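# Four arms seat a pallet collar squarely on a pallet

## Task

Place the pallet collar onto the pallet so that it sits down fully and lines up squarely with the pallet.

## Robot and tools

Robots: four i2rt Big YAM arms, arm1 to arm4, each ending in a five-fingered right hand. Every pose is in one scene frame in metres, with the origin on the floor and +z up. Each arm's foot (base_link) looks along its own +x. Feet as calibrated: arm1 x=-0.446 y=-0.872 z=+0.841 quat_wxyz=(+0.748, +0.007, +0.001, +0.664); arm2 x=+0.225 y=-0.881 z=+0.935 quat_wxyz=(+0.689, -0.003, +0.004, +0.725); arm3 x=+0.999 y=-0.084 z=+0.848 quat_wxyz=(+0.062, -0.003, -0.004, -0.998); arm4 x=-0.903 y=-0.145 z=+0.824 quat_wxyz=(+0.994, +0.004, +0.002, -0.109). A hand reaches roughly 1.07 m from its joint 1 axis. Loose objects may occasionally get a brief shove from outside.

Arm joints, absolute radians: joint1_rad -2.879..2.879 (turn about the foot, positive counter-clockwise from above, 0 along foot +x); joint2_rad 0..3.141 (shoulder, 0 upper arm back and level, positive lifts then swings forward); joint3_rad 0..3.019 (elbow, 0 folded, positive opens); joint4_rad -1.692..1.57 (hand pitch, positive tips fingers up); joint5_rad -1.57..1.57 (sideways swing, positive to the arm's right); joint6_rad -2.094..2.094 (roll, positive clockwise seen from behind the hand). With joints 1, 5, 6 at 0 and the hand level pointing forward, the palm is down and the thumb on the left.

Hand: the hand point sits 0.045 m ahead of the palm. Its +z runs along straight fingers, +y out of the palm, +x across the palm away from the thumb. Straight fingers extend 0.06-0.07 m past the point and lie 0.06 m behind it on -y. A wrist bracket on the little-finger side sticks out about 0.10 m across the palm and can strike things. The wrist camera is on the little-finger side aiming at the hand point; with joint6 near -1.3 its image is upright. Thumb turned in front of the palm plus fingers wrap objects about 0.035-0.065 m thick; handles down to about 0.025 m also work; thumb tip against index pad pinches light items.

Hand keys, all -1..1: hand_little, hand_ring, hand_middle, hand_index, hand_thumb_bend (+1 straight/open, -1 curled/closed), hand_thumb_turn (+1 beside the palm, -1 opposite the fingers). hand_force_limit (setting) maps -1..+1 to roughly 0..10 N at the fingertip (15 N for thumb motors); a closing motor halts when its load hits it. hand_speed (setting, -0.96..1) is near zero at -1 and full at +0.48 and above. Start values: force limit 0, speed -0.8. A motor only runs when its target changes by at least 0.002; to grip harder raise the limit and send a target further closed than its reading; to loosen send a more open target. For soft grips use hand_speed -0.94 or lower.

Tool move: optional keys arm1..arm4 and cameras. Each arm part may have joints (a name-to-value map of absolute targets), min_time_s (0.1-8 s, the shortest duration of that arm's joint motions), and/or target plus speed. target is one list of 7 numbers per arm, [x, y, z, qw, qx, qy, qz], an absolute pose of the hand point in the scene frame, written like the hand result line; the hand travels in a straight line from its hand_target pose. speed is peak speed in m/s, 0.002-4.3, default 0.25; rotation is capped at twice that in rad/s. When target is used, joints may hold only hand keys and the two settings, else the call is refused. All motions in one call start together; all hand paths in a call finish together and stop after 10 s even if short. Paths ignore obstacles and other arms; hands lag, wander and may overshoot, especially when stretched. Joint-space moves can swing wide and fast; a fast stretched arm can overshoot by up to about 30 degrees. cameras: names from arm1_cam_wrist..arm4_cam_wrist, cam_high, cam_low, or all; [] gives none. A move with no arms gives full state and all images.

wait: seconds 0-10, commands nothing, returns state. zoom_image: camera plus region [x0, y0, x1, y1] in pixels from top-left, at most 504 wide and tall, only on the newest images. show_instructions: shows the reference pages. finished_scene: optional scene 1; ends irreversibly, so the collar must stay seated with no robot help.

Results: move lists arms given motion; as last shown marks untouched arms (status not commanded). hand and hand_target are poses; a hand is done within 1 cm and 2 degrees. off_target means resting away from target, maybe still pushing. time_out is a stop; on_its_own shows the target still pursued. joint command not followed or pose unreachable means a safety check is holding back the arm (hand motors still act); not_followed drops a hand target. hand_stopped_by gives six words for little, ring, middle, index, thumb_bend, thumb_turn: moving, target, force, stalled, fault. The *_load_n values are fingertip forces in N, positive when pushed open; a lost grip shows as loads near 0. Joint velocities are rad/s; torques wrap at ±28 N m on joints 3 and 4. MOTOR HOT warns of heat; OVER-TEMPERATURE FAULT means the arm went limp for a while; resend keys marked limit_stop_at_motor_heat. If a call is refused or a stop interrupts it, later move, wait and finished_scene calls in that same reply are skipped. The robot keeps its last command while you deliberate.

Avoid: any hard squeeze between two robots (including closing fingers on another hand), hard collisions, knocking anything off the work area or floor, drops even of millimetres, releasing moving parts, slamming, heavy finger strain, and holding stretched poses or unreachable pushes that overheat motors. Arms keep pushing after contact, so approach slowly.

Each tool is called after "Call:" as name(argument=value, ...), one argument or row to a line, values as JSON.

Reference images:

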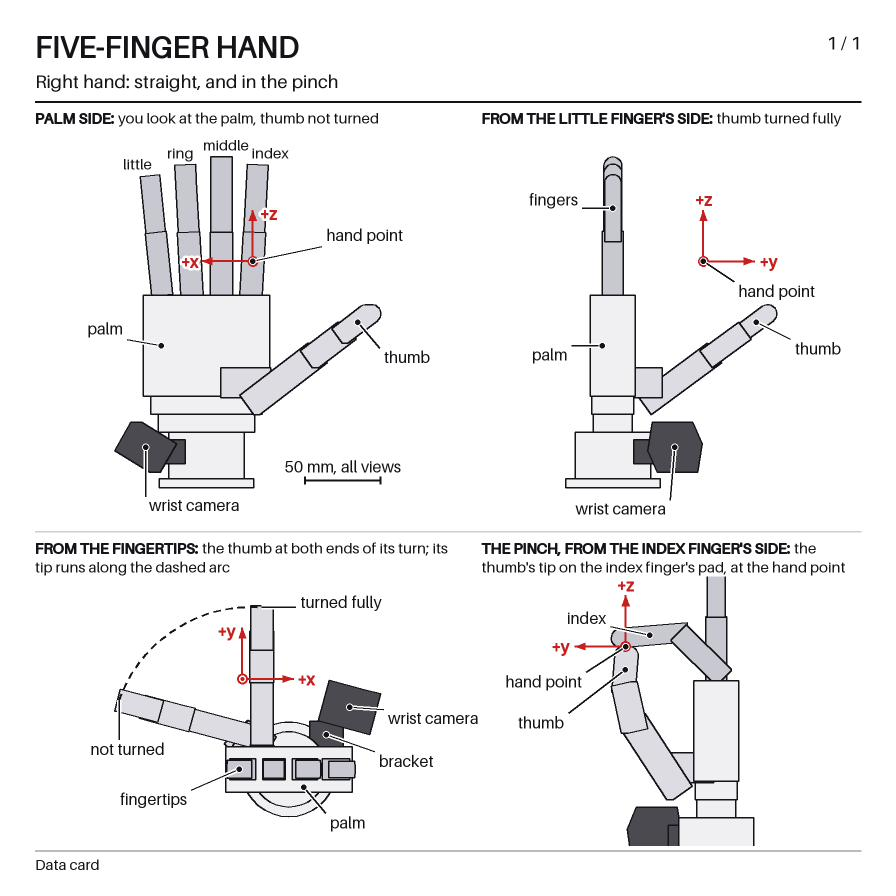

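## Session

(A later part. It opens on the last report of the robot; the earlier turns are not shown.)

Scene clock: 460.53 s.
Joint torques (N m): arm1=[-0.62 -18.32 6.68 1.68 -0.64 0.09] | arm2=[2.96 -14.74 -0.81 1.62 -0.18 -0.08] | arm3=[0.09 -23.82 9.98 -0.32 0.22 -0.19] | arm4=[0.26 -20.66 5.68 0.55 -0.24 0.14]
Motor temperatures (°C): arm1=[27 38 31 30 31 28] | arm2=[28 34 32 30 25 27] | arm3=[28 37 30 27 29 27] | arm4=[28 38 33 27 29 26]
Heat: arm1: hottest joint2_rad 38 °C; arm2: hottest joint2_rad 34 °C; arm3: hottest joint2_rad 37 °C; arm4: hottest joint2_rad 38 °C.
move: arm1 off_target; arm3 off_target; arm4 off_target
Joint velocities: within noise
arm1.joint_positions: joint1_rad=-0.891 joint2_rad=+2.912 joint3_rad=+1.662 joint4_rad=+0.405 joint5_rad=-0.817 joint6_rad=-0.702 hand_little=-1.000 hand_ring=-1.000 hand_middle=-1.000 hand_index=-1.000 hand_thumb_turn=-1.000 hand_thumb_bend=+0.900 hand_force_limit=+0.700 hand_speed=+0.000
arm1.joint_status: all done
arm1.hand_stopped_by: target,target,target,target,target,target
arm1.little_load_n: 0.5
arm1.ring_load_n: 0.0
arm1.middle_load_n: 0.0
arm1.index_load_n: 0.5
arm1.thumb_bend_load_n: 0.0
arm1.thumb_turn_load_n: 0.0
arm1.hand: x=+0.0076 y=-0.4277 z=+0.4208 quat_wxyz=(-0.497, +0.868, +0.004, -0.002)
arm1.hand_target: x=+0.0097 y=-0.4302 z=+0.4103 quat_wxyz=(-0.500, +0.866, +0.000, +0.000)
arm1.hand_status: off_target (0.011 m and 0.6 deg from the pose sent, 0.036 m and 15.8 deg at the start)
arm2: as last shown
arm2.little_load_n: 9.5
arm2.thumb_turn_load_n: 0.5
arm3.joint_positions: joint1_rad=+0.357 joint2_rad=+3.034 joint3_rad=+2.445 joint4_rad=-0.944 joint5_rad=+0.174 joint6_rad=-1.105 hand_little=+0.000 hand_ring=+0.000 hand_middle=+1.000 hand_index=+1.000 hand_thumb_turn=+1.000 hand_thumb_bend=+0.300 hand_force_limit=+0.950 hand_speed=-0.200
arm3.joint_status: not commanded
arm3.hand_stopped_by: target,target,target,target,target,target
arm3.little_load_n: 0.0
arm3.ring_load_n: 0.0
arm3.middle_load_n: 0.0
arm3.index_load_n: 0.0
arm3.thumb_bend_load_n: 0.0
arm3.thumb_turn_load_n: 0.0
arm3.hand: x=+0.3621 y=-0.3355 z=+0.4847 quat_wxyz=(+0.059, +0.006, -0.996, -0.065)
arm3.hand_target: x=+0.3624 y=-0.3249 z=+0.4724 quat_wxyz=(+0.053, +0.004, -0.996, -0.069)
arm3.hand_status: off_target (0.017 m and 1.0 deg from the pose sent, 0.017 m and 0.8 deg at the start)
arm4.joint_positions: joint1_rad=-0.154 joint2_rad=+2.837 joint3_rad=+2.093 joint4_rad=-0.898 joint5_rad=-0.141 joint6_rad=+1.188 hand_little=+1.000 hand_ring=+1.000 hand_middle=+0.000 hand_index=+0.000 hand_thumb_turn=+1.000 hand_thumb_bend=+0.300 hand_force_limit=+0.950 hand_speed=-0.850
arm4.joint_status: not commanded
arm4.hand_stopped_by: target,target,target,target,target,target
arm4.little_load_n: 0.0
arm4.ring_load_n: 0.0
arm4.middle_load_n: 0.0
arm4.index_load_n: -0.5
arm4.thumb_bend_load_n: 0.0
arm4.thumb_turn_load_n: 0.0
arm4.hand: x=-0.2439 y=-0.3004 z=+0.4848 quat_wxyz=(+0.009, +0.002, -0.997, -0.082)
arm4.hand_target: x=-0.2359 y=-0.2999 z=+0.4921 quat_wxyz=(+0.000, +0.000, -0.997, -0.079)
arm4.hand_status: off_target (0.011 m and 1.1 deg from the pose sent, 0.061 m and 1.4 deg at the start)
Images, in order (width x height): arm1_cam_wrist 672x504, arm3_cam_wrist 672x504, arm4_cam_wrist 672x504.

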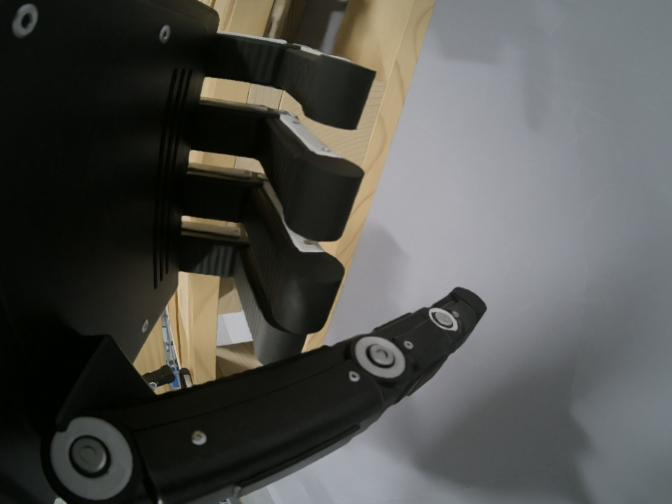

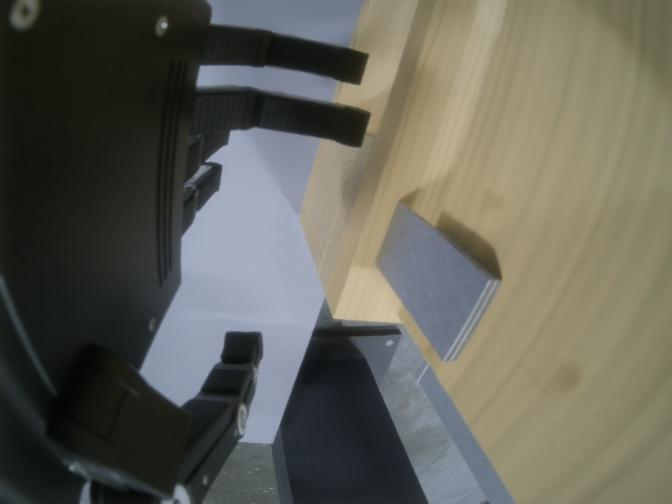

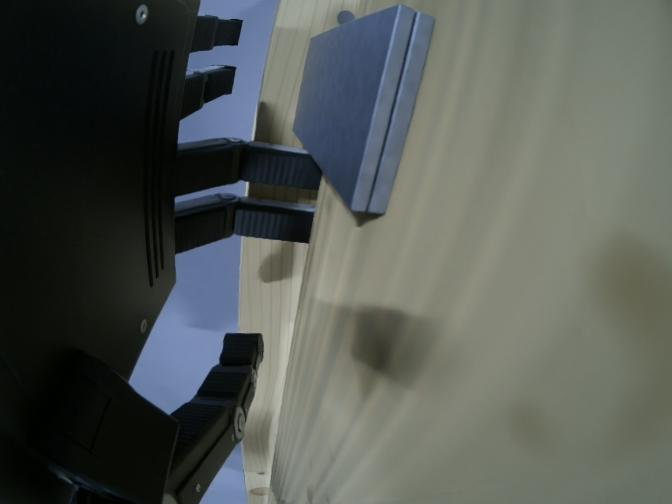

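Call:
move(
  arm1={"target":[0.010,-0.385,0.420,0.5,-0.866,0,0],"speed":0.1},
  arm3={"target":[0.362,-0.268,0.472,-0.0522,-0.0036,0.9962,0.0697],"speed":0.06},
  cameras=["arm1_cam_wrist","arm3_cam_wrist"],
)

Call:
move(
  arm1={"target":[0.010,-0.330,0.420,0.5,-0.866,0,0],"speed":0.06},
  cameras=["arm1_cam_wrist","cam_high"],
)

Scene clock: 462.40 s.
Joint torques (N m): arm1=[0.21 -18.37 7.62 1.25 -0.39 0.03] | arm2=[3.14 -14.97 -0.81 1.57 -0.18 -0.1] | arm3=[0.85 -25.7 6.58 0.5 0.24 -0.16] | arm4=[0.21 -20.54 5.7 0.57 -0.24 0.14]
Motor temperatures (°C): arm1=[27 38 32 30 31 28] | arm2=[28 34 31 30 25 27] | arm3=[28 37 30 27 29 27] | arm4=[28 38 33 27 29 26]
Heat: arm1: hottest joint2_rad 38 °C; arm2: hottest joint2_rad 34 °C; arm3: hottest joint2_rad 37 °C; arm4: hottest joint2_rad 38 °C.
move: arm1 off_target; arm3 done
Joint velocities: within noise
arm1.joint_positions: joint1_rad=-0.840 joint2_rad=+2.912 joint3_rad=+1.724 joint4_rad=+0.405 joint5_rad=-0.779 joint6_rad=-0.635 hand_little=-1.000 hand_ring=-1.000 hand_middle=-1.000 hand_index=-1.000 hand_thumb_turn=-1.000 hand_thumb_bend=+0.900 hand_force_limit=+0.700 hand_speed=+0.000
arm1.joint_status: not commanded
arm1.hand_stopped_by: target,target,target,target,target,target
arm1.little_load_n: 0.0
arm1.ring_load_n: 0.0
arm1.middle_load_n: 0.0
arm1.index_load_n: 0.0
arm1.thumb_bend_load_n: 0.0
arm1.thumb_turn_load_n: 0.0
arm1.hand: x=+0.0143 y=-0.3864 z=+0.4336 quat_wxyz=(-0.502, +0.865, +0.003, +0.004)
arm1.hand_target: x=+0.0097 y=-0.3855 z=+0.4204 quat_wxyz=(-0.500, +0.866, +0.000, +0.000)
arm1.hand_status: off_target (0.014 m and 0.6 deg from the pose sent, 0.043 m and 0.6 deg at the start)
arm2, arm4: as last shown
arm2.little_load_n: 10.0
arm2.thumb_turn_load_n: 1.0
arm3.joint_positions: joint1_rad=+0.276 joint2_rad=+2.980 joint3_rad=+2.283 joint4_rad=-0.848 joint5_rad=+0.172 joint6_rad=-1.177 hand_little=+0.000 hand_ring=+0.000 hand_middle=+1.000 hand_index=+1.000 hand_thumb_turn=+1.000 hand_thumb_bend=+0.300 hand_force_limit=+0.950 hand_speed=-0.200
arm3.joint_status: not commanded
arm3.hand_stopped_by: target,target,target,target,target,target
arm3.little_load_n: 0.0
arm3.ring_load_n: 0.0
arm3.middle_load_n: 0.0
arm3.index_load_n: 0.0
arm3.thumb_bend_load_n: 0.0
arm3.thumb_turn_load_n: 0.0
arm3.hand: x=+0.3645 y=-0.2705 z=+0.4732 quat_wxyz=(+0.048, +0.001, -0.996, -0.070)
arm3.hand_target: x=+0.3621 y=-0.2680 z=+0.4719 quat_wxyz=(+0.052, +0.004, -0.996, -0.070)
arm3.hand_status: done (0.004 m and 0.6 deg from the pose sent, 0.069 m and 1.0 deg at the start)
Images, in order (width x height): arm1_cam_wrist 672x504, arm3_cam_wrist 672x504.

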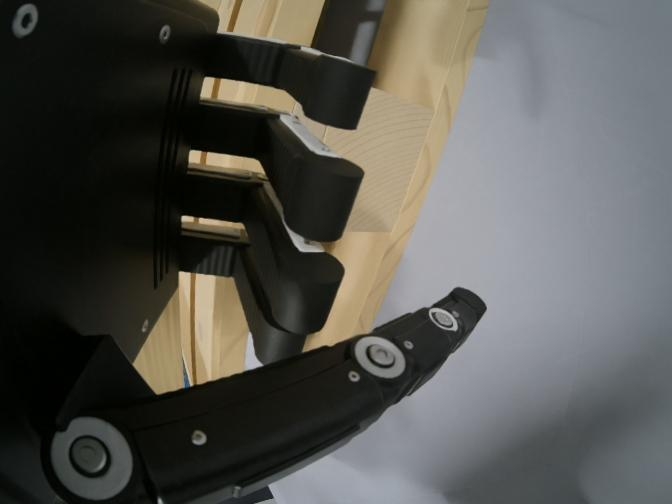

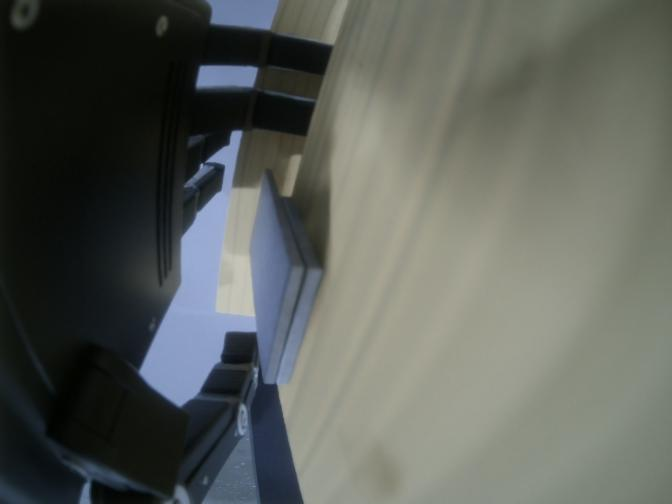

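Scene clock: 463.90 s.
Joint torques (N m): arm1=[0.15 -19.43 9.02 1.07 -0.33 0.07] | arm2=[2.78 -14.86 -0.79 1.65 -0.17 -0.09] | arm3=[1.03 -25.76 6.56 0.42 0.25 -0.17] | arm4=[0.21 -20.6 5.68 0.57 -0.24 0.14]
Motor temperatures (°C): arm1=[27 38 32 30 31 28] | arm2=[28 34 31 30 25 27] | arm3=[28 37 30 27 29 27] | arm4=[28 38 33 27 29 26]
Heat: arm1: hottest joint2_rad 38 °C; arm2: hottest joint2_rad 34 °C; arm3: hottest joint2_rad 37 °C; arm4: hottest joint2_rad 38 °C.
move: arm1 off_target
Joint velocities: within noise
arm1.joint_positions: joint1_rad=-0.768 joint2_rad=+2.951 joint3_rad=+1.850 joint4_rad=+0.372 joint5_rad=-0.728 joint6_rad=-0.567 hand_little=-1.000 hand_ring=-1.000 hand_middle=-1.000 hand_index=-1.000 hand_thumb_turn=-1.000 hand_thumb_bend=+0.900 hand_force_limit=+0.700 hand_speed=+0.000
arm1.joint_status: not commanded
arm1.hand_stopped_by: target,target,target,target,target,target
arm1.little_load_n: 0.0
arm1.ring_load_n: 0.0
arm1.middle_load_n: 0.0
arm1.index_load_n: 0.0
arm1.thumb_bend_load_n: 0.0
arm1.thumb_turn_load_n: 0.0
arm1.hand: x=+0.0153 y=-0.3300 z=+0.4363 quat_wxyz=(-0.504, +0.863, +0.005, +0.007)
arm1.hand_target: x=+0.0096 y=-0.3305 z=+0.4207 quat_wxyz=(-0.500, +0.866, +0.000, +0.000)
arm1.hand_status: off_target (0.017 m and 1.1 deg from the pose sent, 0.058 m and 0.6 deg at the start)
arm2, arm3, arm4: as last shown
arm2.ring_load_n: 8.0
arm3.hand: x=+0.3644 y=-0.2705 z=+0.4732 quat_wxyz=(+0.048, +0.002, -0.996, -0.070)
Images, in order (width x height): arm1_cam_wrist 672x504, cam_high 672x504.

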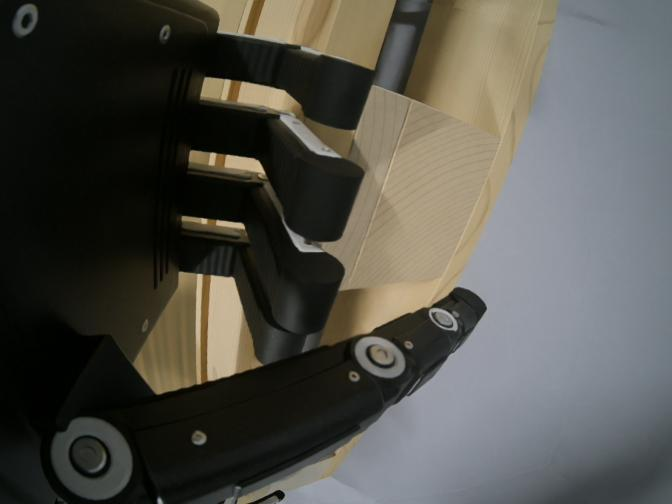

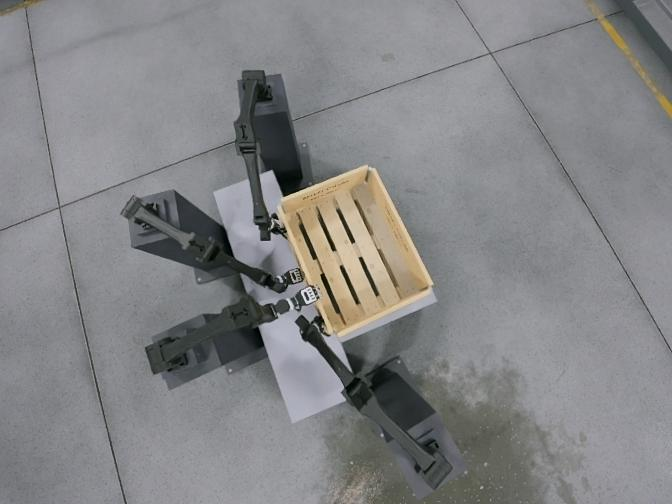

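Call:
move(
  arm1={"target":[0.008,-0.330,0.405,0.5,-0.866,0,0],"speed":0.06},
)

Call:
move(
  arm1={"target":[0.008,-0.295,0.405,0.5,-0.866,0,0],"speed":0.05},
  cameras=["arm1_cam_wrist"],
)

Scene clock: 465.43 s.
Joint torques (N m): arm1=[-0.32 -19.43 8.73 1.14 -0.32 0.05] | arm2=[3.14 -14.86 -0.84 1.62 -0.18 -0.07] | arm3=[1.32 -25.7 6.34 0.57 0.27 -0.16] | arm4=[0.21 -20.6 5.7 0.55 -0.25 0.14]
Motor temperatures (°C): arm1=[27 38 32 30 30 28] | arm2=[28 34 31 30 25 27] | arm3=[28 37 30 27 29 27] | arm4=[28 38 33 27 29 26]
Heat: arm1: hottest joint2_rad 38 °C; arm2: hottest joint2_rad 34 °C; arm3: hottest joint2_rad 37 °C; arm4: hottest joint2_rad 38 °C.
move: arm1 off_target
Joint velocities: within noise
arm1.joint_positions: joint1_rad=-0.768 joint2_rad=+2.995 joint3_rad=+1.887 joint4_rad=+0.372 joint5_rad=-0.726 joint6_rad=-0.566 hand_little=-1.000 hand_ring=-1.000 hand_middle=-1.000 hand_index=-1.000 hand_thumb_turn=-1.000 hand_thumb_bend=+0.900 hand_force_limit=+0.700 hand_speed=+0.000
arm1.joint_status: not commanded
arm1.hand_stopped_by: target,target,target,target,target,target
arm1.little_load_n: 0.0
arm1.ring_load_n: 0.0
arm1.middle_load_n: 0.0
arm1.index_load_n: 0.0
arm1.thumb_bend_load_n: 0.0
arm1.thumb_turn_load_n: 0.0
arm1.hand: x=+0.0126 y=-0.3320 z=+0.4178 quat_wxyz=(-0.503, +0.865, +0.003, +0.004)
arm1.hand_target: x=+0.0076 y=-0.3304 z=+0.4055 quat_wxyz=(-0.500, +0.866, +0.000, +0.000)
arm1.hand_status: off_target (0.014 m and 0.7 deg from the pose sent, 0.032 m and 1.1 deg at the start)
arm2, arm3, arm4: as last shown
arm2.ring_load_n: 8.5
pictures: none

Scene clock: 466.67 s.
Joint torques (N m): arm1=[2.9 -18.73 12.01 1.28 0.23 0.01] | arm2=[3.02 -14.8 -0.75 1.62 -0.16 -0.09] | arm3=[1.49 -25.29 6.3 0.66 0.27 -0.2] | arm4=[0.26 -20.6 5.68 0.57 -0.25 0.14]
Motor temperatures (°C): arm1=[27 38 32 30 30 28] | arm2=[28 34 31 30 25 27] | arm3=[28 37 30 27 29 27] | arm4=[28 38 33 27 29 26]
Heat: arm1: hottest joint2_rad 38 °C; arm2: hottest joint2_rad 34 °C; arm3: hottest joint2_rad 37 °C; arm4: hottest joint2_rad 38 °C.
move: arm1 off_target
Joint velocities: within noise
arm1.joint_positions: joint1_rad=-0.763 joint2_rad=+3.012 joint3_rad=+1.938 joint4_rad=+0.328 joint5_rad=-0.710 joint6_rad=-0.524 hand_little=-1.000 hand_ring=-1.000 hand_middle=-1.000 hand_index=-1.000 hand_thumb_turn=-1.000 hand_thumb_bend=+0.900 hand_force_limit=+0.700 hand_speed=+0.000
arm1.joint_status: not commanded
arm1.hand_stopped_by: target,target,target,target,target,target
arm1.little_load_n: 0.0
arm1.ring_load_n: 0.0
arm1.middle_load_n: 0.0
arm1.index_load_n: 0.0
arm1.thumb_bend_load_n: 0.0
arm1.thumb_turn_load_n: 0.0
arm1.hand: x=+0.0176 y=-0.3242 z=+0.4160 quat_wxyz=(-0.496, +0.868, -0.019, -0.004)
arm1.hand_target: x=+0.0061 y=-0.2973 z=+0.4075 quat_wxyz=(-0.500, +0.866, +0.000, +0.000)
arm1.hand_status: off_target (0.033 m and 2.3 deg from the pose sent, 0.039 m and 0.7 deg at the start)
arm2.joint_positions: joint1_rad=+0.017 joint2_rad=+2.783 joint3_rad=+1.124 joint4_rad=+1.470 joint5_rad=-0.008 joint6_rad=-0.011 hand_little=-0.325 hand_ring=-0.267 hand_middle=-0.227 hand_index=-0.228 hand_thumb_turn=-1.000 hand_thumb_bend=+0.592 hand_force_limit=+0.600 hand_speed=-0.850
arm2.joint_status: not commanded
arm2.hand_stopped_by: force,force,force,force,force,target
arm2.little_load_n: 10.0
arm2.ring_load_n: 8.5
arm2.middle_load_n: 8.0
arm2.index_load_n: 6.0
arm2.thumb_bend_load_n: 18.0
arm2.thumb_turn_load_n: 1.0
arm2.hand: x=+0.1509 y=-0.2685 z=+0.6385 quat_wxyz=(-0.633, +0.773, +0.032, -0.022)
arm2.hand_target: x=+0.1471 y=-0.2768 z=+0.6399 quat_wxyz=(-0.629, +0.776, +0.034, -0.028)
arm2.hand_status: not commanded
arm3, arm4: as last shown
arm3.middle_load_n: 0.5
Images, in order (width x height): arm1_cam_wrist 672x504.

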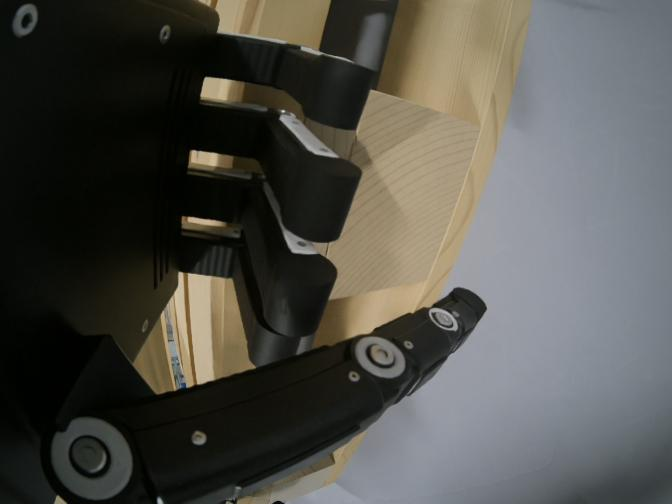

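Call:
move(
  arm3={"target":[0.362,-0.268,0.495,-0.0522,-0.0036,0.9962,0.0697],"speed":0.05,"joints":{"hand_force_limit":0.95,"hand_speed":-0.85,"hand_ring":-0.3,"hand_little":-0.3}},
  arm4={"target":[-0.236,-0.295,0.510,0,0,0.9969,0.0785],"speed":0.05,"joints":{"hand_force_limit":0.95,"hand_speed":-0.85,"hand_index":-0.3,"hand_middle":-0.3}},
)

Call:
move(
  arm3={"target":[0.362,-0.272,0.525,-0.0522,-0.0036,0.9962,0.0697],"speed":0.05},
  arm4={"target":[-0.236,-0.300,0.542,0,0,0.9969,0.0785],"speed":0.05},
  arm2={"target":[0.147,-0.285,0.650,0.629,-0.776,-0.034,0.028],"speed":0.03},
  arm1={"target":[0.006,-0.245,0.410,0.5,-0.866,0,0],"speed":0.05},
  cameras=["cam_low","arm3_cam_wrist","arm4_cam_wrist"],
)

Call:
zoom_image(
  camera="cam_low",
  region=[60, 260, 380, 440],
)

Scene clock: 468.07 s.
Joint torques (N m): arm1=[2.49 -19.43 12.03 1.2 0.21 0] | arm2=[2.84 -14.92 -0.79 1.61 -0.16 -0.07] | arm3=[1.44 -27.75 6.83 -0.28 0.57 0] | arm4=[0.32 -22.18 5.98 -0.62 -0.79 -0.04]
Motor temperatures (°C): arm1=[27 38 32 30 30 28] | arm2=[28 34 31 30 25 27] | arm3=[28 37 30 27 29 27] | arm4=[28 38 33 27 29 26]
Heat: arm1: hottest joint2_rad 38 °C; arm2: hottest joint2_rad 34 °C; arm3: hottest joint2_rad 37 °C; arm4: hottest joint2_rad 38 °C.
move: arm3 off_target; arm4 off_target
Joint velocities: within noise
arm1, arm2: as last shown
arm2.little_load_n: 9.5
arm2.ring_load_n: 8.0
arm2.hand: x=+0.1509 y=-0.2686 z=+0.6385 quat_wxyz=(-0.633, +0.773, +0.032, -0.022)
arm3.joint_positions: joint1_rad=+0.273 joint2_rad=+2.955 joint3_rad=+2.219 joint4_rad=-0.826 joint5_rad=+0.161 joint6_rad=-1.200 hand_little=-0.298 hand_ring=-0.299 hand_middle=+1.000 hand_index=+1.000 hand_thumb_turn=+1.000 hand_thumb_bend=+0.300 hand_force_limit=+0.950 hand_speed=-0.850
arm3.joint_status: all done
arm3.hand_stopped_by: target,target,target,target,target,target
arm3.little_load_n: 8.0
arm3.ring_load_n: 3.5
arm3.middle_load_n: 0.0
arm3.index_load_n: 0.5
arm3.thumb_bend_load_n: 0.0
arm3.thumb_turn_load_n: 0.0
arm3.hand: x=+0.3763 y=-0.2646 z=+0.4719 quat_wxyz=(+0.037, +0.012, -0.997, -0.069)
arm3.hand_target: x=+0.3621 y=-0.2680 z=+0.4946 quat_wxyz=(+0.052, +0.004, -0.996, -0.070)
arm3.hand_status: off_target (0.027 m and 2.0 deg from the pose sent, 0.022 m and 0.5 deg at the start)
arm4.joint_positions: joint1_rad=-0.147 joint2_rad=+2.815 joint3_rad=+2.046 joint4_rad=-0.872 joint5_rad=-0.125 joint6_rad=+1.213 hand_little=+1.000 hand_ring=+1.000 hand_middle=-0.219 hand_index=-0.288 hand_thumb_turn=+1.000 hand_thumb_bend=+0.300 hand_force_limit=+0.950 hand_speed=-0.850
arm4.joint_status: hand_middle off_target (ended at -0.219, target -0.300); the others done
arm4.hand_stopped_by: target,target,force,force,target,target
arm4.little_load_n: 0.0
arm4.ring_load_n: 0.0
arm4.middle_load_n: 1.0
arm4.index_load_n: 10.0
arm4.thumb_bend_load_n: 0.0
arm4.thumb_turn_load_n: 0.0
arm4.hand: x=-0.2498 y=-0.2970 z=+0.4844 quat_wxyz=(+0.013, -0.007, -0.997, -0.075)
arm4.hand_target: x=-0.2362 y=-0.2948 z=+0.5094 quat_wxyz=(+0.000, +0.000, -0.997, -0.078)
arm4.hand_status: off_target (0.029 m and 1.7 deg from the pose sent, 0.027 m and 1.1 deg at the start)
pictures: none

Scene clock: 469.63 s.
Joint torques (N m): arm1=[7.06 -19.6 15.91 2.1 0.94 0.02] | arm2=[3.25 -15.91 -2.66 2.17 -0.09 -0.12] | arm3=[1.49 -30.8 5.86 -1.18 0.66 0.13] | arm4=[-0.26 -25 5.35 -1.89 -0.87 -0.18]
Motor temperatures (°C): arm1=[27 38 33 30 30 28] | arm2=[28 34 31 30 25 27] | arm3=[28 37 30 27 29 27] | arm4=[28 38 33 27 29 26]
Heat: arm1: hottest joint2_rad 38 °C; arm2: hottest joint2_rad 34 °C; arm3: hottest joint2_rad 37 °C; arm4: hottest joint2_rad 38 °C.
move: arm1 off_target; arm2 off_target; arm3 off_target; arm4 off_target
Joint velocities: within noise
arm1.joint_positions: joint1_rad=-0.763 joint2_rad=+3.021 joint3_rad=+1.972 joint4_rad=+0.275 joint5_rad=-0.691 joint6_rad=-0.470 hand_little=-1.000 hand_ring=-1.000 hand_middle=-1.000 hand_index=-1.000 hand_thumb_turn=-1.000 hand_thumb_bend=+0.900 hand_force_limit=+0.700 hand_speed=+0.000
arm1.joint_status: not commanded
arm1.hand_stopped_by: target,target,target,target,target,target
arm1.little_load_n: 0.0
arm1.ring_load_n: 0.0
arm1.middle_load_n: 0.0
arm1.index_load_n: 0.0
arm1.thumb_bend_load_n: 0.0
arm1.thumb_turn_load_n: 0.5
arm1.hand: x=+0.0192 y=-0.3228 z=+0.4135 quat_wxyz=(-0.483, +0.874, -0.052, -0.020)
arm1.hand_target: x=-0.0029 y=-0.2541 z=+0.4202 quat_wxyz=(-0.502, +0.865, -0.001, -0.001)
arm1.hand_status: off_target (0.079 m and 6.7 deg from the pose sent, 0.080 m and 2.3 deg at the start)
arm2.joint_positions: joint1_rad=+0.017 joint2_rad=+2.767 joint3_rad=+1.114 joint4_rad=+1.470 joint5_rad=-0.009 joint6_rad=-0.011 hand_little=-0.325 hand_ring=-0.267 hand_middle=-0.227 hand_index=-0.228 hand_thumb_turn=-1.000 hand_thumb_bend=+0.592 hand_force_limit=+0.600 hand_speed=-0.850
arm2.joint_status: not commanded
arm2.hand_stopped_by: force,force,force,force,force,target
arm2.little_load_n: 11.5
arm2.ring_load_n: 9.5
arm2.middle_load_n: 9.5
arm2.index_load_n: 8.0
arm2.thumb_bend_load_n: 17.5
arm2.thumb_turn_load_n: 1.0
arm2.hand: x=+0.1509 y=-0.2670 z=+0.6457 quat_wxyz=(-0.635, +0.772, +0.032, -0.022)
arm2.hand_target: x=+0.1471 y=-0.2840 z=+0.6496 quat_wxyz=(-0.629, +0.776, +0.034, -0.028)
arm2.hand_status: off_target (0.019 m and 1.1 deg from the pose sent, 0.020 m and 0.9 deg at the start)
arm3.joint_positions: joint1_rad=+0.272 joint2_rad=+2.929 joint3_rad=+2.185 joint4_rad=-0.816 joint5_rad=+0.158 joint6_rad=-1.204 hand_little=-0.298 hand_ring=-0.299 hand_middle=+1.000 hand_index=+1.000 hand_thumb_turn=+1.000 hand_thumb_bend=+0.300 hand_force_limit=+0.950 hand_speed=-0.850
arm3.joint_status: not commanded
arm3.hand_stopped_by: target,target,target,target,target,target
arm3.little_load_n: 9.5
arm3.ring_load_n: 5.0
arm3.middle_load_n: 0.0
arm3.index_load_n: 0.5
arm3.thumb_bend_load_n: 0.0
arm3.thumb_turn_load_n: 0.0
arm3.hand: x=+0.3778 y=-0.2638 z=+0.4792 quat_wxyz=(+0.037, +0.014, -0.997, -0.067)
arm3.hand_target: x=+0.3618 y=-0.2719 z=+0.5227 quat_wxyz=(+0.052, +0.003, -0.996, -0.069)
arm3.hand_status: off_target (0.049 m and 2.1 deg from the pose sent, 0.055 m and 2.0 deg at the start)
arm4.joint_positions: joint1_rad=-0.147 joint2_rad=+2.792 joint3_rad=+2.023 joint4_rad=-0.870 joint5_rad=-0.122 joint6_rad=+1.220 hand_little=+1.000 hand_ring=+1.000 hand_middle=-0.219 hand_index=-0.288 hand_thumb_turn=+1.000 hand_thumb_bend=+0.300 hand_force_limit=+0.950 hand_speed=-0.850
arm4.joint_status: not commanded
arm4.hand_stopped_by: target,target,force,force,target,target
arm4.little_load_n: 0.0
arm4.ring_load_n: 0.0
arm4.middle_load_n: 3.0
arm4.index_load_n: 11.5
arm4.thumb_bend_load_n: 0.0
arm4.thumb_turn_load_n: 0.0
arm4.hand: x=-0.2504 y=-0.2974 z=+0.4930 quat_wxyz=(+0.012, -0.010, -0.997, -0.073)
arm4.hand_target: x=-0.2355 y=-0.2998 z=+0.5394 quat_wxyz=(+0.000, +0.000, -0.997, -0.078)
arm4.hand_status: off_target (0.051 m and 1.9 deg from the pose sent, 0.059 m and 1.7 deg at the start)
pictures: arm3_cam_wrist, arm4_cam_wrist, cam_low
Images, in order (width x height): arm3_cam_wrist 672x504, arm4_cam_wrist 672x504, cam_low 672x504.

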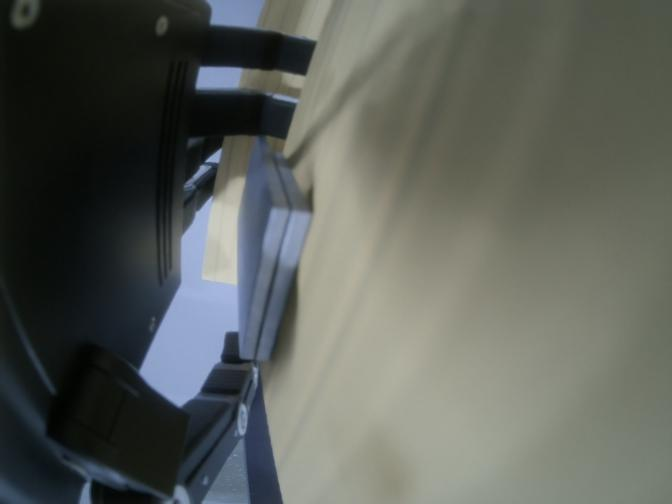

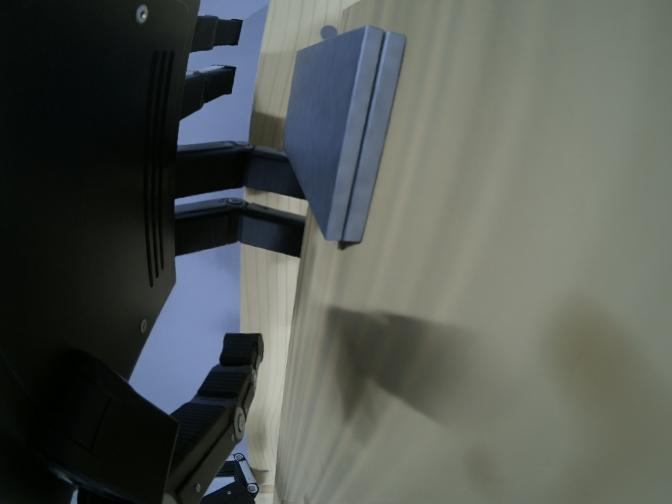

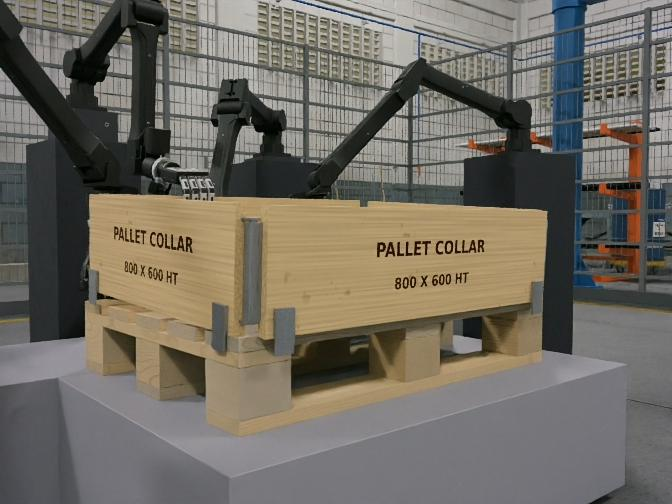

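Scaled by 1.575 from the camera's image (finer frame: 960x720).

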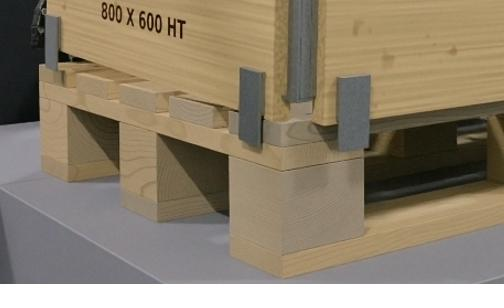

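Call:
move(
  arm3={"target":[0.355,-0.312,0.525,-0.0522,-0.0036,0.9962,0.0697],"speed":0.04},
  arm4={"target":[-0.245,-0.340,0.542,0,0,0.9969,0.0785],"speed":0.04},
  arm2={"target":[0.125,-0.345,0.645,0.629,-0.776,-0.034,0.028],"speed":0.04},
  cameras=["cam_low","arm3_cam_wrist","arm4_cam_wrist"],
)

Call:
zoom_image(
  camera="cam_low",
  region=[60, 260, 380, 440],
)

Call:
zoom_image(
  camera="cam_low",
  region=[190, 290, 310, 380],
)

Scene clock: 472.03 s.
Joint torques (N m): arm1=[6.07 -19.31 15.87 2.14 1 0] | arm2=[5.71 -13.74 -9.24 4.1 0.23 0.03] | arm3=[5.89 -28.69 10.48 -1.46 0.38 0.24] | arm4=[-4.25 -23.82 7.72 -1.84 -0.25 -0.34]
Motor temperatures (°C): arm1=[27 38 34 30 30 28] | arm2=[28 34 31 30 25 27] | arm3=[28 38 30 27 29 27] | arm4=[28 38 33 27 29 26]
Heat: arm1: hottest joint2_rad 38 °C; arm2: hottest joint2_rad 34 °C; arm3: hottest joint2_rad 38 °C; arm4: hottest joint2_rad 38 °C.
move: arm2 off_target; arm3 off_target; arm4 off_target
Joint velocities: within noise
arm1: as last shown
arm1.thumb_turn_load_n: 0.0
arm1.hand_target: x=-0.0030 y=-0.2541 z=+0.4202 quat_wxyz=(-0.502, +0.865, -0.001, -0.001)
arm2.joint_positions: joint1_rad=+0.049 joint2_rad=+2.767 joint3_rad=+1.102 joint4_rad=+1.501 joint5_rad=+0.042 joint6_rad=-0.011 hand_little=-0.325 hand_ring=-0.267 hand_middle=-0.227 hand_index=-0.228 hand_thumb_turn=-1.000 hand_thumb_bend=+0.592 hand_force_limit=+0.600 hand_speed=-0.850
arm2.joint_status: not commanded
arm2.hand_stopped_by: force,force,force,force,force,target
arm2.little_load_n: 20.5
arm2.ring_load_n: 16.0
arm2.middle_load_n: 15.0
arm2.index_load_n: 11.5
arm2.thumb_bend_load_n: 15.0
arm2.thumb_turn_load_n: 0.0
arm2.hand: x=+0.1411 y=-0.2695 z=+0.6510 quat_wxyz=(-0.643, +0.765, +0.028, -0.014)
arm2.hand_target: x=+0.1271 y=-0.3349 z=+0.6421 quat_wxyz=(-0.616, +0.786, +0.036, -0.027)
arm2.hand_status: off_target (0.077 m and 2.7 deg from the pose sent, 0.082 m and 1.1 deg at the start; a joint's target at an end of its range on 33 of 66 steps)
arm3.joint_positions: joint1_rad=+0.272 joint2_rad=+2.955 joint3_rad=+2.272 joint4_rad=-0.890 joint5_rad=+0.167 joint6_rad=-1.177 hand_little=-0.298 hand_ring=-0.299 hand_middle=+1.000 hand_index=+1.000 hand_thumb_turn=+1.000 hand_thumb_bend=+0.300 hand_force_limit=+0.950 hand_speed=-0.850
arm3.joint_status: not commanded
arm3.hand_stopped_by: target,target,target,target,target,target
arm3.little_load_n: 8.5
arm3.ring_load_n: 5.0
arm3.middle_load_n: 0.0
arm3.index_load_n: 0.0
arm3.thumb_bend_load_n: 0.0
arm3.thumb_turn_load_n: 0.0
arm3.hand: x=+0.3681 y=-0.2674 z=+0.4877 quat_wxyz=(+0.034, +0.001, -0.997, -0.074)
arm3.hand_target: x=+0.3564 y=-0.3114 z=+0.5241 quat_wxyz=(+0.053, +0.004, -0.996, -0.068)
arm3.hand_status: off_target (0.060 m and 2.2 deg from the pose sent, 0.070 m and 2.1 deg at the start)
arm4.joint_positions: joint1_rad=-0.161 joint2_rad=+2.790 joint3_rad=+2.023 joint4_rad=-0.900 joint5_rad=-0.135 joint6_rad=+1.177 hand_little=+1.000 hand_ring=+1.000 hand_middle=-0.219 hand_index=-0.288 hand_thumb_turn=+1.000 hand_thumb_bend=+0.300 hand_force_limit=+0.950 hand_speed=-0.850
arm4.joint_status: not commanded
arm4.hand_stopped_by: target,target,force,force,target,target
arm4.little_load_n: 0.0
arm4.ring_load_n: 0.0
arm4.middle_load_n: 3.0
arm4.index_load_n: 9.5
arm4.thumb_bend_load_n: 0.0
arm4.thumb_turn_load_n: 0.0
arm4.hand: x=-0.2604 y=-0.3001 z=+0.4961 quat_wxyz=(+0.021, +0.004, -0.996, -0.085)
arm4.hand_target: x=-0.2459 y=-0.3394 z=+0.5402 quat_wxyz=(+0.000, +0.000, -0.997, -0.077)
arm4.hand_status: off_target (0.063 m and 2.5 deg from the pose sent, 0.065 m and 1.9 deg at the start)
pictures: arm3_cam_wrist, arm4_cam_wrist, cam_low
Images, in order (width x height): arm3_cam_wrist 672x504, arm4_cam_wrist 672x504, cam_low 672x504.

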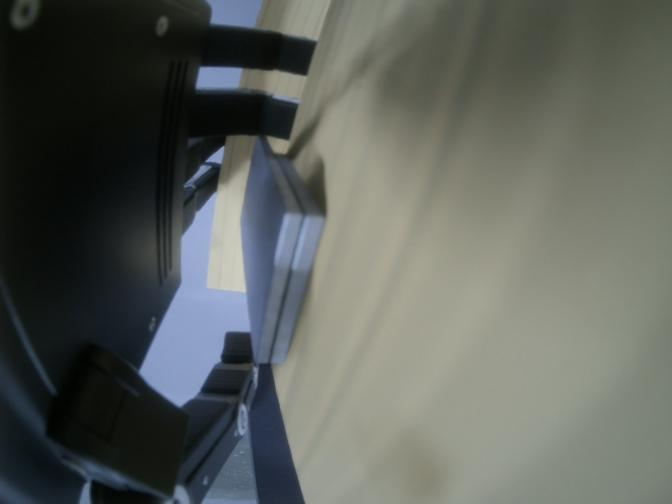

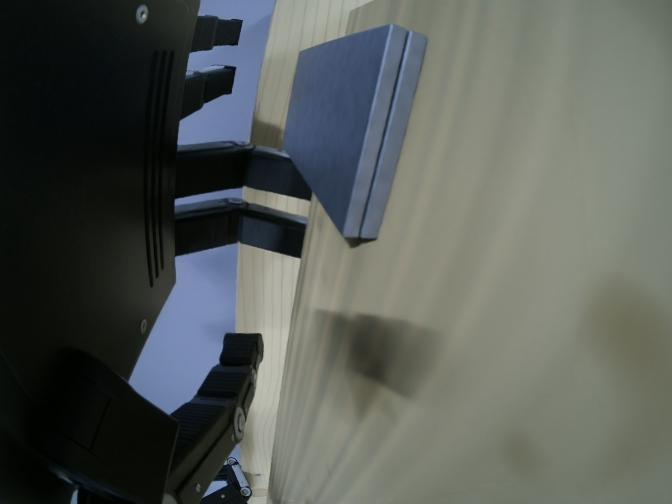

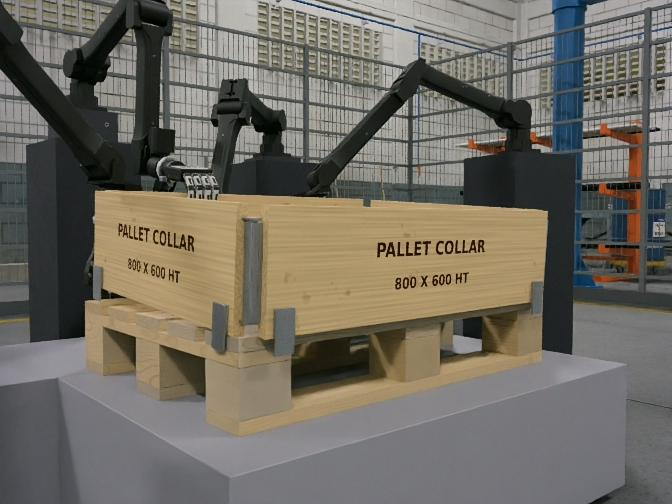

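Scaled by 1.575 from the camera's image (finer frame: 960x720).

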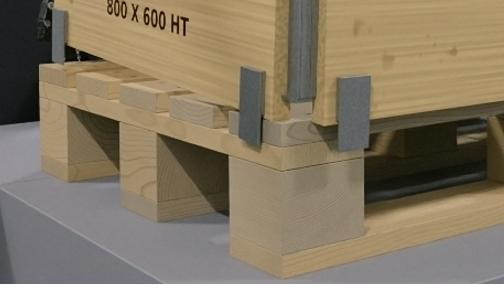

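Scaled by 4.200 from the camera's image (finer frame: 960x720).

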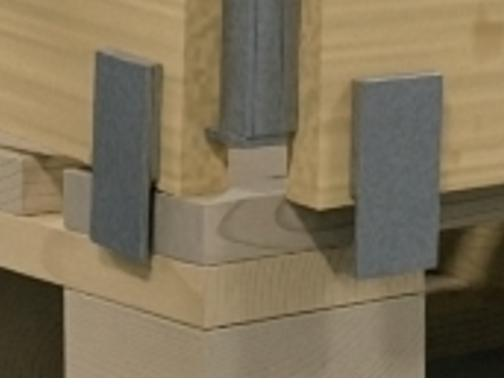

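Call:
move(
  arm2={"target":[0.135,-0.278,0.640,0.629,-0.776,-0.034,0.028],"speed":0.05},
  arm3={"target":[0.362,-0.270,0.495,-0.0522,-0.0036,0.9962,0.0697],"speed":0.04},
  arm4={"target":[-0.250,-0.302,0.510,0,0,0.9969,0.0785],"speed":0.04},
)

Call:
move(
  arm3={"target":[0.362,-0.270,0.472,-0.0522,-0.0036,0.9962,0.0697],"speed":0.04},
  arm4={"target":[-0.250,-0.302,0.492,0,0,0.9969,0.0785],"speed":0.04},
)

Call:
move(
  arm4={"target":[-0.245,-0.385,0.492,0,0,0.9969,0.0785],"speed":0.1,"joints":{"hand_index":0.0,"hand_middle":0.0,"hand_speed":0.0}},
)

Call:
move(
  arm4={"target":[-0.400,-0.415,0.560,0,0,0.9969,0.0785],"speed":0.2},
  cameras=["arm4_cam_wrist"],
)

Scene clock: 474.17 s.
Joint torques (N m): arm1=[6.65 -19.19 15.76 2.09 0.98 -0.01] | arm2=[3.19 -14.1 -0.47 1.81 -0.2 -0.03] | arm3=[2.49 -27.93 6.32 -0.62 0.48 0.05] | arm4=[-0.32 -21.95 5.64 -0.83 -0.67 -0.1]
Motor temperatures (°C): arm1=[27 38 35 30 30 28] | arm2=[28 34 31 30 25 27] | arm3=[28 38 30 27 28 27] | arm4=[28 39 33 27 29 26]
Heat: arm1: hottest joint2_rad 38 °C; arm2: hottest joint2_rad 34 °C; arm3: hottest joint2_rad 38 °C; arm4: hottest joint2_rad 39 °C.
move: arm2 off_target; arm3 off_target; arm4 off_target
Joint velocities: within noise
arm1: as last shown
arm2.joint_positions: joint1_rad=+0.044 joint2_rad=+2.774 joint3_rad=+1.120 joint4_rad=+1.464 joint5_rad=+0.019 joint6_rad=-0.011 hand_little=-0.325 hand_ring=-0.267 hand_middle=-0.227 hand_index=-0.228 hand_thumb_turn=-1.000 hand_thumb_bend=+0.592 hand_force_limit=+0.600 hand_speed=-0.850
arm2.joint_status: not commanded
arm2.hand_stopped_by: force,force,force,force,force,target
arm2.little_load_n: 10.0
arm2.ring_load_n: 8.5
arm2.middle_load_n: 8.0
arm2.index_load_n: 6.0
arm2.thumb_bend_load_n: 18.5
arm2.thumb_turn_load_n: 0.5
arm2.hand: x=+0.1399 y=-0.2681 z=+0.6418 quat_wxyz=(-0.633, +0.773, +0.034, -0.020)
arm2.hand_target: x=+0.1350 y=-0.2778 z=+0.6400 quat_wxyz=(-0.629, +0.776, +0.034, -0.028)
arm2.hand_status: off_target (0.011 m and 1.1 deg from the pose sent, 0.015 m and 2.7 deg at the start)
arm3.joint_positions: joint1_rad=+0.270 joint2_rad=+2.956 joint3_rad=+2.232 joint4_rad=-0.818 joint5_rad=+0.164 joint6_rad=-1.201 hand_little=-0.298 hand_ring=-0.299 hand_middle=+1.000 hand_index=+1.000 hand_thumb_turn=+1.000 hand_thumb_bend=+0.300 hand_force_limit=+0.950 hand_speed=-0.850
arm3.joint_status: not commanded
arm3.hand_stopped_by: target,target,target,target,target,target
arm3.little_load_n: 10.0
arm3.ring_load_n: 3.0
arm3.middle_load_n: 0.0
arm3.index_load_n: 0.0
arm3.thumb_bend_load_n: 0.0
arm3.thumb_turn_load_n: 0.0
arm3.hand: x=+0.3679 y=-0.2655 z=+0.4743 quat_wxyz=(+0.047, +0.011, -0.997, -0.067)
arm3.hand_target: x=+0.3618 y=-0.2702 z=+0.4946 quat_wxyz=(+0.052, +0.004, -0.996, -0.069)
arm3.hand_status: off_target (0.022 m and 1.1 deg from the pose sent, 0.010 m and 2.2 deg at the start)
arm4.joint_positions: joint1_rad=-0.158 joint2_rad=+2.792 joint3_rad=+1.991 joint4_rad=-0.837 joint5_rad=-0.127 joint6_rad=+1.201 hand_little=+1.000 hand_ring=+1.000 hand_middle=-0.219 hand_index=-0.288 hand_thumb_turn=+1.000 hand_thumb_bend=+0.300 hand_force_limit=+0.950 hand_speed=-0.850
arm4.joint_status: not commanded
arm4.hand_stopped_by: target,target,force,force,target,target
arm4.little_load_n: 0.0
arm4.ring_load_n: 0.0
arm4.middle_load_n: 1.5
arm4.index_load_n: 10.5
arm4.thumb_bend_load_n: 0.0
arm4.thumb_turn_load_n: 0.0
arm4.hand: x=-0.2601 y=-0.2997 z=+0.4851 quat_wxyz=(+0.009, -0.006, -0.997, -0.075)
arm4.hand_target: x=-0.2500 y=-0.3019 z=+0.5093 quat_wxyz=(+0.000, +0.000, -0.997, -0.078)
arm4.hand_status: off_target (0.027 m and 1.3 deg from the pose sent, 0.017 m and 2.5 deg at the start)
pictures: none

Scene clock: 475.23 s.
Joint torques (N m): arm1=[6.36 -18.84 15.9 2.14 0.96 0] | arm2=[3.08 -14.62 -0.69 1.89 -0.18 -0.03] | arm3=[1.55 -24.64 9.48 -0.54 0.48 0] | arm4=[-0.38 -19.6 7.49 -0.64 -0.6 -0.11]
Motor temperatures (°C): arm1=[27 38 35 30 31 28] | arm2=[28 34 31 30 25 27] | arm3=[28 38 30 27 28 27] | arm4=[28 39 33 27 29 26]
Heat: arm1: hottest joint2_rad 38 °C; arm2: hottest joint2_rad 34 °C; arm3: hottest joint2_rad 38 °C; arm4: hottest joint2_rad 39 °C.
move: arm3 done; arm4 off_target
Joint velocities: within noise
arm1, arm2: as last shown
arm1.thumb_bend_load_n: 0.5
arm2.joint_positions: joint1_rad=+0.043 joint2_rad=+2.779 joint3_rad=+1.123 joint4_rad=+1.460 joint5_rad=+0.019 joint6_rad=-0.011 hand_little=-0.325 hand_ring=-0.267 hand_middle=-0.228 hand_index=-0.228 hand_thumb_turn=-1.000 hand_thumb_bend=+0.592 hand_force_limit=+0.600 hand_speed=-0.850
arm2.little_load_n: 9.5
arm2.ring_load_n: 7.5
arm2.middle_load_n: 7.0
arm2.index_load_n: 5.0
arm2.thumb_bend_load_n: 18.0
arm2.hand: x=+0.1405 y=-0.2690 z=+0.6387 quat_wxyz=(-0.631, +0.775, +0.034, -0.019)
arm2.hand_target: x=+0.1352 y=-0.2779 z=+0.6399 quat_wxyz=(-0.629, +0.776, +0.034, -0.028)
arm3.joint_positions: joint1_rad=+0.270 joint2_rad=+2.967 joint3_rad=+2.240 joint4_rad=-0.813 joint5_rad=+0.165 joint6_rad=-1.199 hand_little=-0.298 hand_ring=-0.299 hand_middle=+1.000 hand_index=+1.000 hand_thumb_turn=+1.000 hand_thumb_bend=+0.300 hand_force_limit=+0.950 hand_speed=-0.850
arm3.joint_status: not commanded
arm3.hand_stopped_by: target,target,target,target,target,target
arm3.little_load_n: 6.5
arm3.ring_load_n: 0.5
arm3.middle_load_n: 0.0
arm3.index_load_n: 0.0
arm3.thumb_bend_load_n: 0.0
arm3.thumb_turn_load_n: 0.0
arm3.hand: x=+0.3683 y=-0.2653 z=+0.4686 quat_wxyz=(+0.048, +0.010, -0.997, -0.067)
arm3.hand_target: x=+0.3622 y=-0.2700 z=+0.4721 quat_wxyz=(+0.053, +0.004, -0.996, -0.069)
arm3.hand_status: done (0.009 m and 0.9 deg from the pose sent, 0.008 m and 1.1 deg at the start)
arm4.joint_positions: joint1_rad=-0.158 joint2_rad=+2.799 joint3_rad=+1.993 joint4_rad=-0.829 joint5_rad=-0.129 joint6_rad=+1.203 hand_little=+1.000 hand_ring=+1.000 hand_middle=-0.219 hand_index=-0.288 hand_thumb_turn=+1.000 hand_thumb_bend=+0.300 hand_force_limit=+0.950 hand_speed=-0.850
arm4.joint_status: not commanded
arm4.hand_stopped_by: target,target,force,force,target,target
arm4.little_load_n: 0.0
arm4.ring_load_n: 0.0
arm4.middle_load_n: 0.0
arm4.index_load_n: 6.5
arm4.thumb_bend_load_n: 0.0
arm4.thumb_turn_load_n: 0.0
arm4.hand: x=-0.2607 y=-0.2991 z=+0.4807 quat_wxyz=(+0.008, -0.007, -0.997, -0.076)
arm4.hand_target: x=-0.2503 y=-0.3019 z=+0.4920 quat_wxyz=(+0.000, +0.000, -0.997, -0.078)
arm4.hand_status: off_target (0.016 m and 1.3 deg from the pose sent, 0.012 m and 1.3 deg at the start)
pictures: none

Scene clock: 476.77 s.
Joint torques (N m): arm1=[6.53 -18.67 16.03 2.15 1.02 0.01] | arm2=[3.14 -14.8 -0.72 1.96 -0.19 -0.03] | arm3=[2.43 -24.41 9.66 -0.62 0.46 0.05] | arm4=[-0.21 -19.14 9.16 -0.35 -0.2 -0.09]
Motor temperatures (°C): arm1=[27 38 36 30 31 28] | arm2=[28 34 31 30 25 27] | arm3=[28 38 30 27 28 27] | arm4=[28 39 33 27 29 26]
Heat: arm1: hottest joint2_rad 38 °C; arm2: hottest joint2_rad 34 °C; arm3: hottest joint2_rad 38 °C; arm4: hottest joint2_rad 39 °C.
move: arm4 done
Joint velocities: within noise
arm1, arm2, arm3: as last shown
arm1.little_load_n: 0.5
arm1.index_load_n: -0.5
arm1.thumb_bend_load_n: 0.0
arm2.ring_load_n: 8.0
arm2.thumb_bend_load_n: 18.5
arm2.thumb_turn_load_n: 1.0
arm3.little_load_n: 6.0
arm3.hand: x=+0.3684 y=-0.2652 z=+0.4686 quat_wxyz=(+0.048, +0.010, -0.997, -0.067)
arm3.hand_target: x=+0.3623 y=-0.2700 z=+0.4721 quat_wxyz=(+0.053, +0.004, -0.996, -0.069)
arm4.joint_positions: joint1_rad=-0.264 joint2_rad=+2.889 joint3_rad=+2.232 joint4_rad=-0.995 joint5_rad=-0.134 joint6_rad=+1.092 hand_little=+1.000 hand_ring=+1.000 hand_middle=+0.000 hand_index=+0.000 hand_thumb_turn=+1.000 hand_thumb_bend=+0.300 hand_force_limit=+0.950 hand_speed=+0.000
arm4.joint_status: all done
arm4.hand_stopped_by: target,target,target,target,target,target
arm4.little_load_n: 0.0
arm4.ring_load_n: 0.0
arm4.middle_load_n: 0.0
arm4.index_load_n: 0.0
arm4.thumb_bend_load_n: 0.0
arm4.thumb_turn_load_n: 0.0
arm4.hand: x=-0.2531 y=-0.3795 z=+0.4897 quat_wxyz=(+0.007, -0.005, -0.997, -0.082)
arm4.hand_target: x=-0.2454 y=-0.3849 z=+0.4921 quat_wxyz=(+0.000, +0.000, -0.997, -0.078)
arm4.hand_status: done (0.010 m and 1.1 deg from the pose sent, 0.088 m and 1.3 deg at the start)
pictures: none

Scene clock: 478.40 s.
Joint torques (N m): arm1=[6.48 -18.55 15.9 1.91 0.94 0.04] | arm2=[3.25 -14.45 -0.7 1.88 -0.17 -0.05] | arm3=[1.9 -24.59 9.65 -0.75 0.45 0.01] | arm4=[0.03 -18.14 4.62 0.43 -0.21 -0.08]
Motor temperatures (°C): arm1=[27 38 37 30 31 28] | arm2=[28 34 31 30 25 27] | arm3=[28 38 31 27 28 27] | arm4=[28 39 33 27 29 26]
Heat: arm1: hottest joint2_rad 38 °C; arm2: hottest joint2_rad 34 °C; arm3: hottest joint2_rad 38 °C; arm4: hottest joint2_rad 39 °C.
move: arm4 done
Joint velocities: within noise
arm1, arm2, arm3: as last shown
arm1.little_load_n: 0.0
arm1.index_load_n: 0.0
arm2.middle_load_n: 7.5
arm2.thumb_turn_load_n: 0.5
arm4.joint_positions: joint1_rad=-0.433 joint2_rad=+2.524 joint3_rad=+1.598 joint4_rad=-0.754 joint5_rad=-0.121 joint6_rad=+0.925 hand_little=+1.000 hand_ring=+1.000 hand_middle=+0.000 hand_index=+0.000 hand_thumb_turn=+1.000 hand_thumb_bend=+0.300 hand_force_limit=+0.950 hand_speed=+0.000
arm4.joint_status: not commanded
arm4.hand_stopped_by: target,target,target,target,target,target
arm4.little_load_n: 0.0
arm4.ring_load_n: 0.0
arm4.middle_load_n: 0.0
arm4.index_load_n: 0.0
arm4.thumb_bend_load_n: 0.0
arm4.thumb_turn_load_n: 0.0
arm4.hand: x=-0.4049 y=-0.4122 z=+0.5537 quat_wxyz=(+0.008, -0.007, -0.996, -0.085)
arm4.hand_target: x=-0.3999 y=-0.4150 z=+0.5601 quat_wxyz=(+0.000, +0.000, -0.997, -0.078)
arm4.hand_status: done (0.008 m and 1.4 deg from the pose sent, 0.167 m and 1.0 deg at the start)
Images, in order (width x height): arm4_cam_wrist 672x504.

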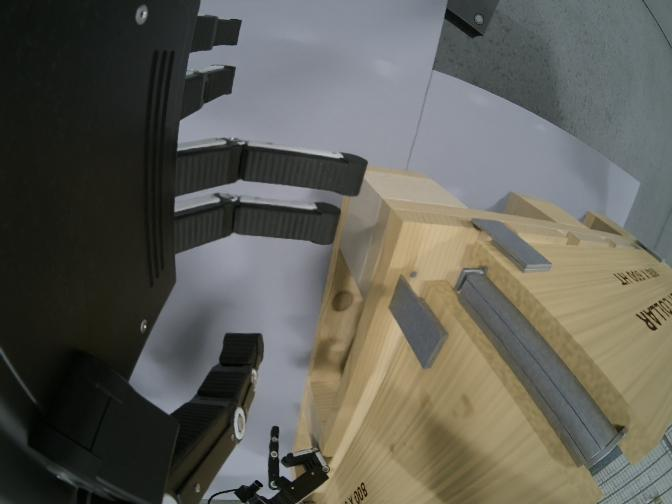

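Call:
zoom_image(
  camera="arm4_cam_wrist",
  region=[360, 150, 672, 384],
)

Call:
move(
  arm4={"target":[-0.470,-0.400,0.640,0,0,0.9969,0.0785],"speed":0.25},
  cameras=["arm4_cam_wrist"],
)

Call:
zoom_image(
  camera="arm4_cam_wrist",
  region=[360, 100, 672, 334],
)

Scaled by 1.615 from the camera's image (finer frame: 960x720).

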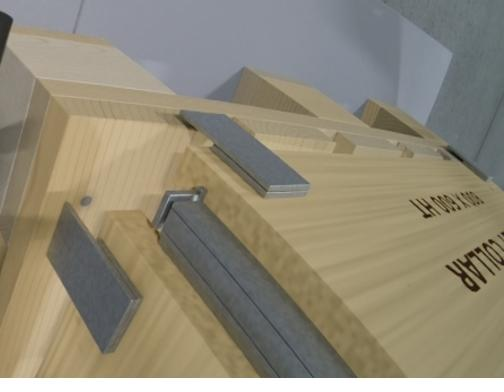

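Scene clock: 479.73 s.
Joint torques (N m): arm1=[6.3 -19.02 15.86 2.04 1 -0.03] | arm2=[3.25 -14.39 -0.66 1.92 -0.17 -0.04] | arm3=[2.26 -25.23 9.54 -0.54 0.46 0.04] | arm4=[-0.21 -14.74 4.67 0.35 -0.21 -0.07]
Motor temperatures (°C): arm1=[27 38 37 30 31 28] | arm2=[28 34 31 30 25 27] | arm3=[28 38 31 27 28 27] | arm4=[28 38 32 27 29 26]
Heat: arm1: hottest joint2_rad 38 °C; arm2: hottest joint2_rad 34 °C; arm3: hottest joint2_rad 38 °C; arm4: hottest joint2_rad 38 °C.
move: arm4 done
Joint velocities: within noise
arm1, arm2, arm3: as last shown
arm1.index_load_n: 0.5
arm3.little_load_n: 6.5
arm4.joint_positions: joint1_rad=-0.489 joint2_rad=+2.241 joint3_rad=+1.306 joint4_rad=-0.734 joint5_rad=-0.116 joint6_rad=+0.867 hand_little=+1.000 hand_ring=+1.000 hand_middle=+0.000 hand_index=+0.000 hand_thumb_turn=+1.000 hand_thumb_bend=+0.300 hand_force_limit=+0.950 hand_speed=+0.000
arm4.joint_status: not commanded
arm4.hand_stopped_by: target,target,target,target,target,target
arm4.little_load_n: 0.0
arm4.ring_load_n: 0.0
arm4.middle_load_n: 0.0
arm4.index_load_n: 0.0
arm4.thumb_bend_load_n: 0.0
arm4.thumb_turn_load_n: 0.0
arm4.hand: x=-0.4700 y=-0.4002 z=+0.6417 quat_wxyz=(+0.002, -0.006, -0.997, -0.080)
arm4.hand_target: x=-0.4700 y=-0.4001 z=+0.6401 quat_wxyz=(+0.000, +0.000, -0.997, -0.078)
arm4.hand_status: done (0.002 m and 0.7 deg from the pose sent, 0.109 m and 1.4 deg at the start)
Images, in order (width x height): arm4_cam_wrist 672x504.

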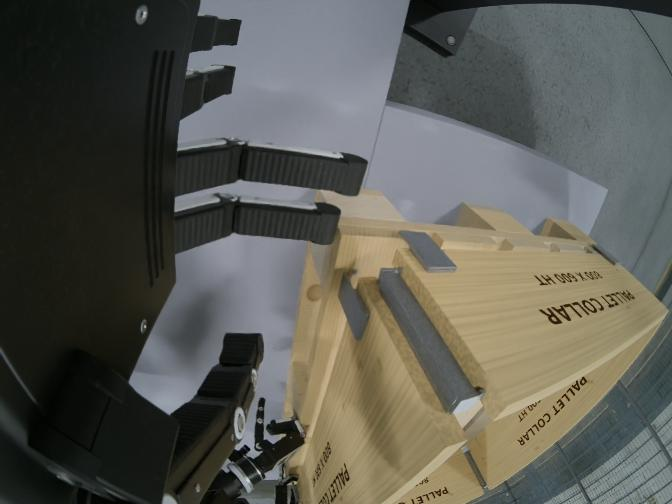

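Scaled by 1.615 from the camera's image (finer frame: 960x720).

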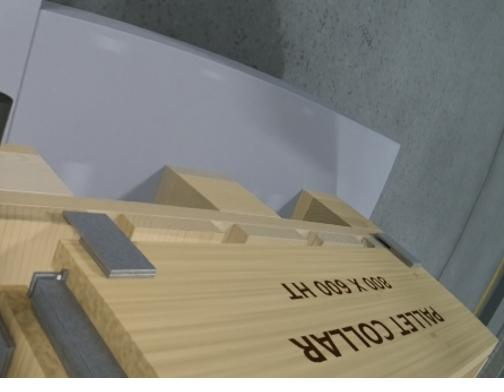

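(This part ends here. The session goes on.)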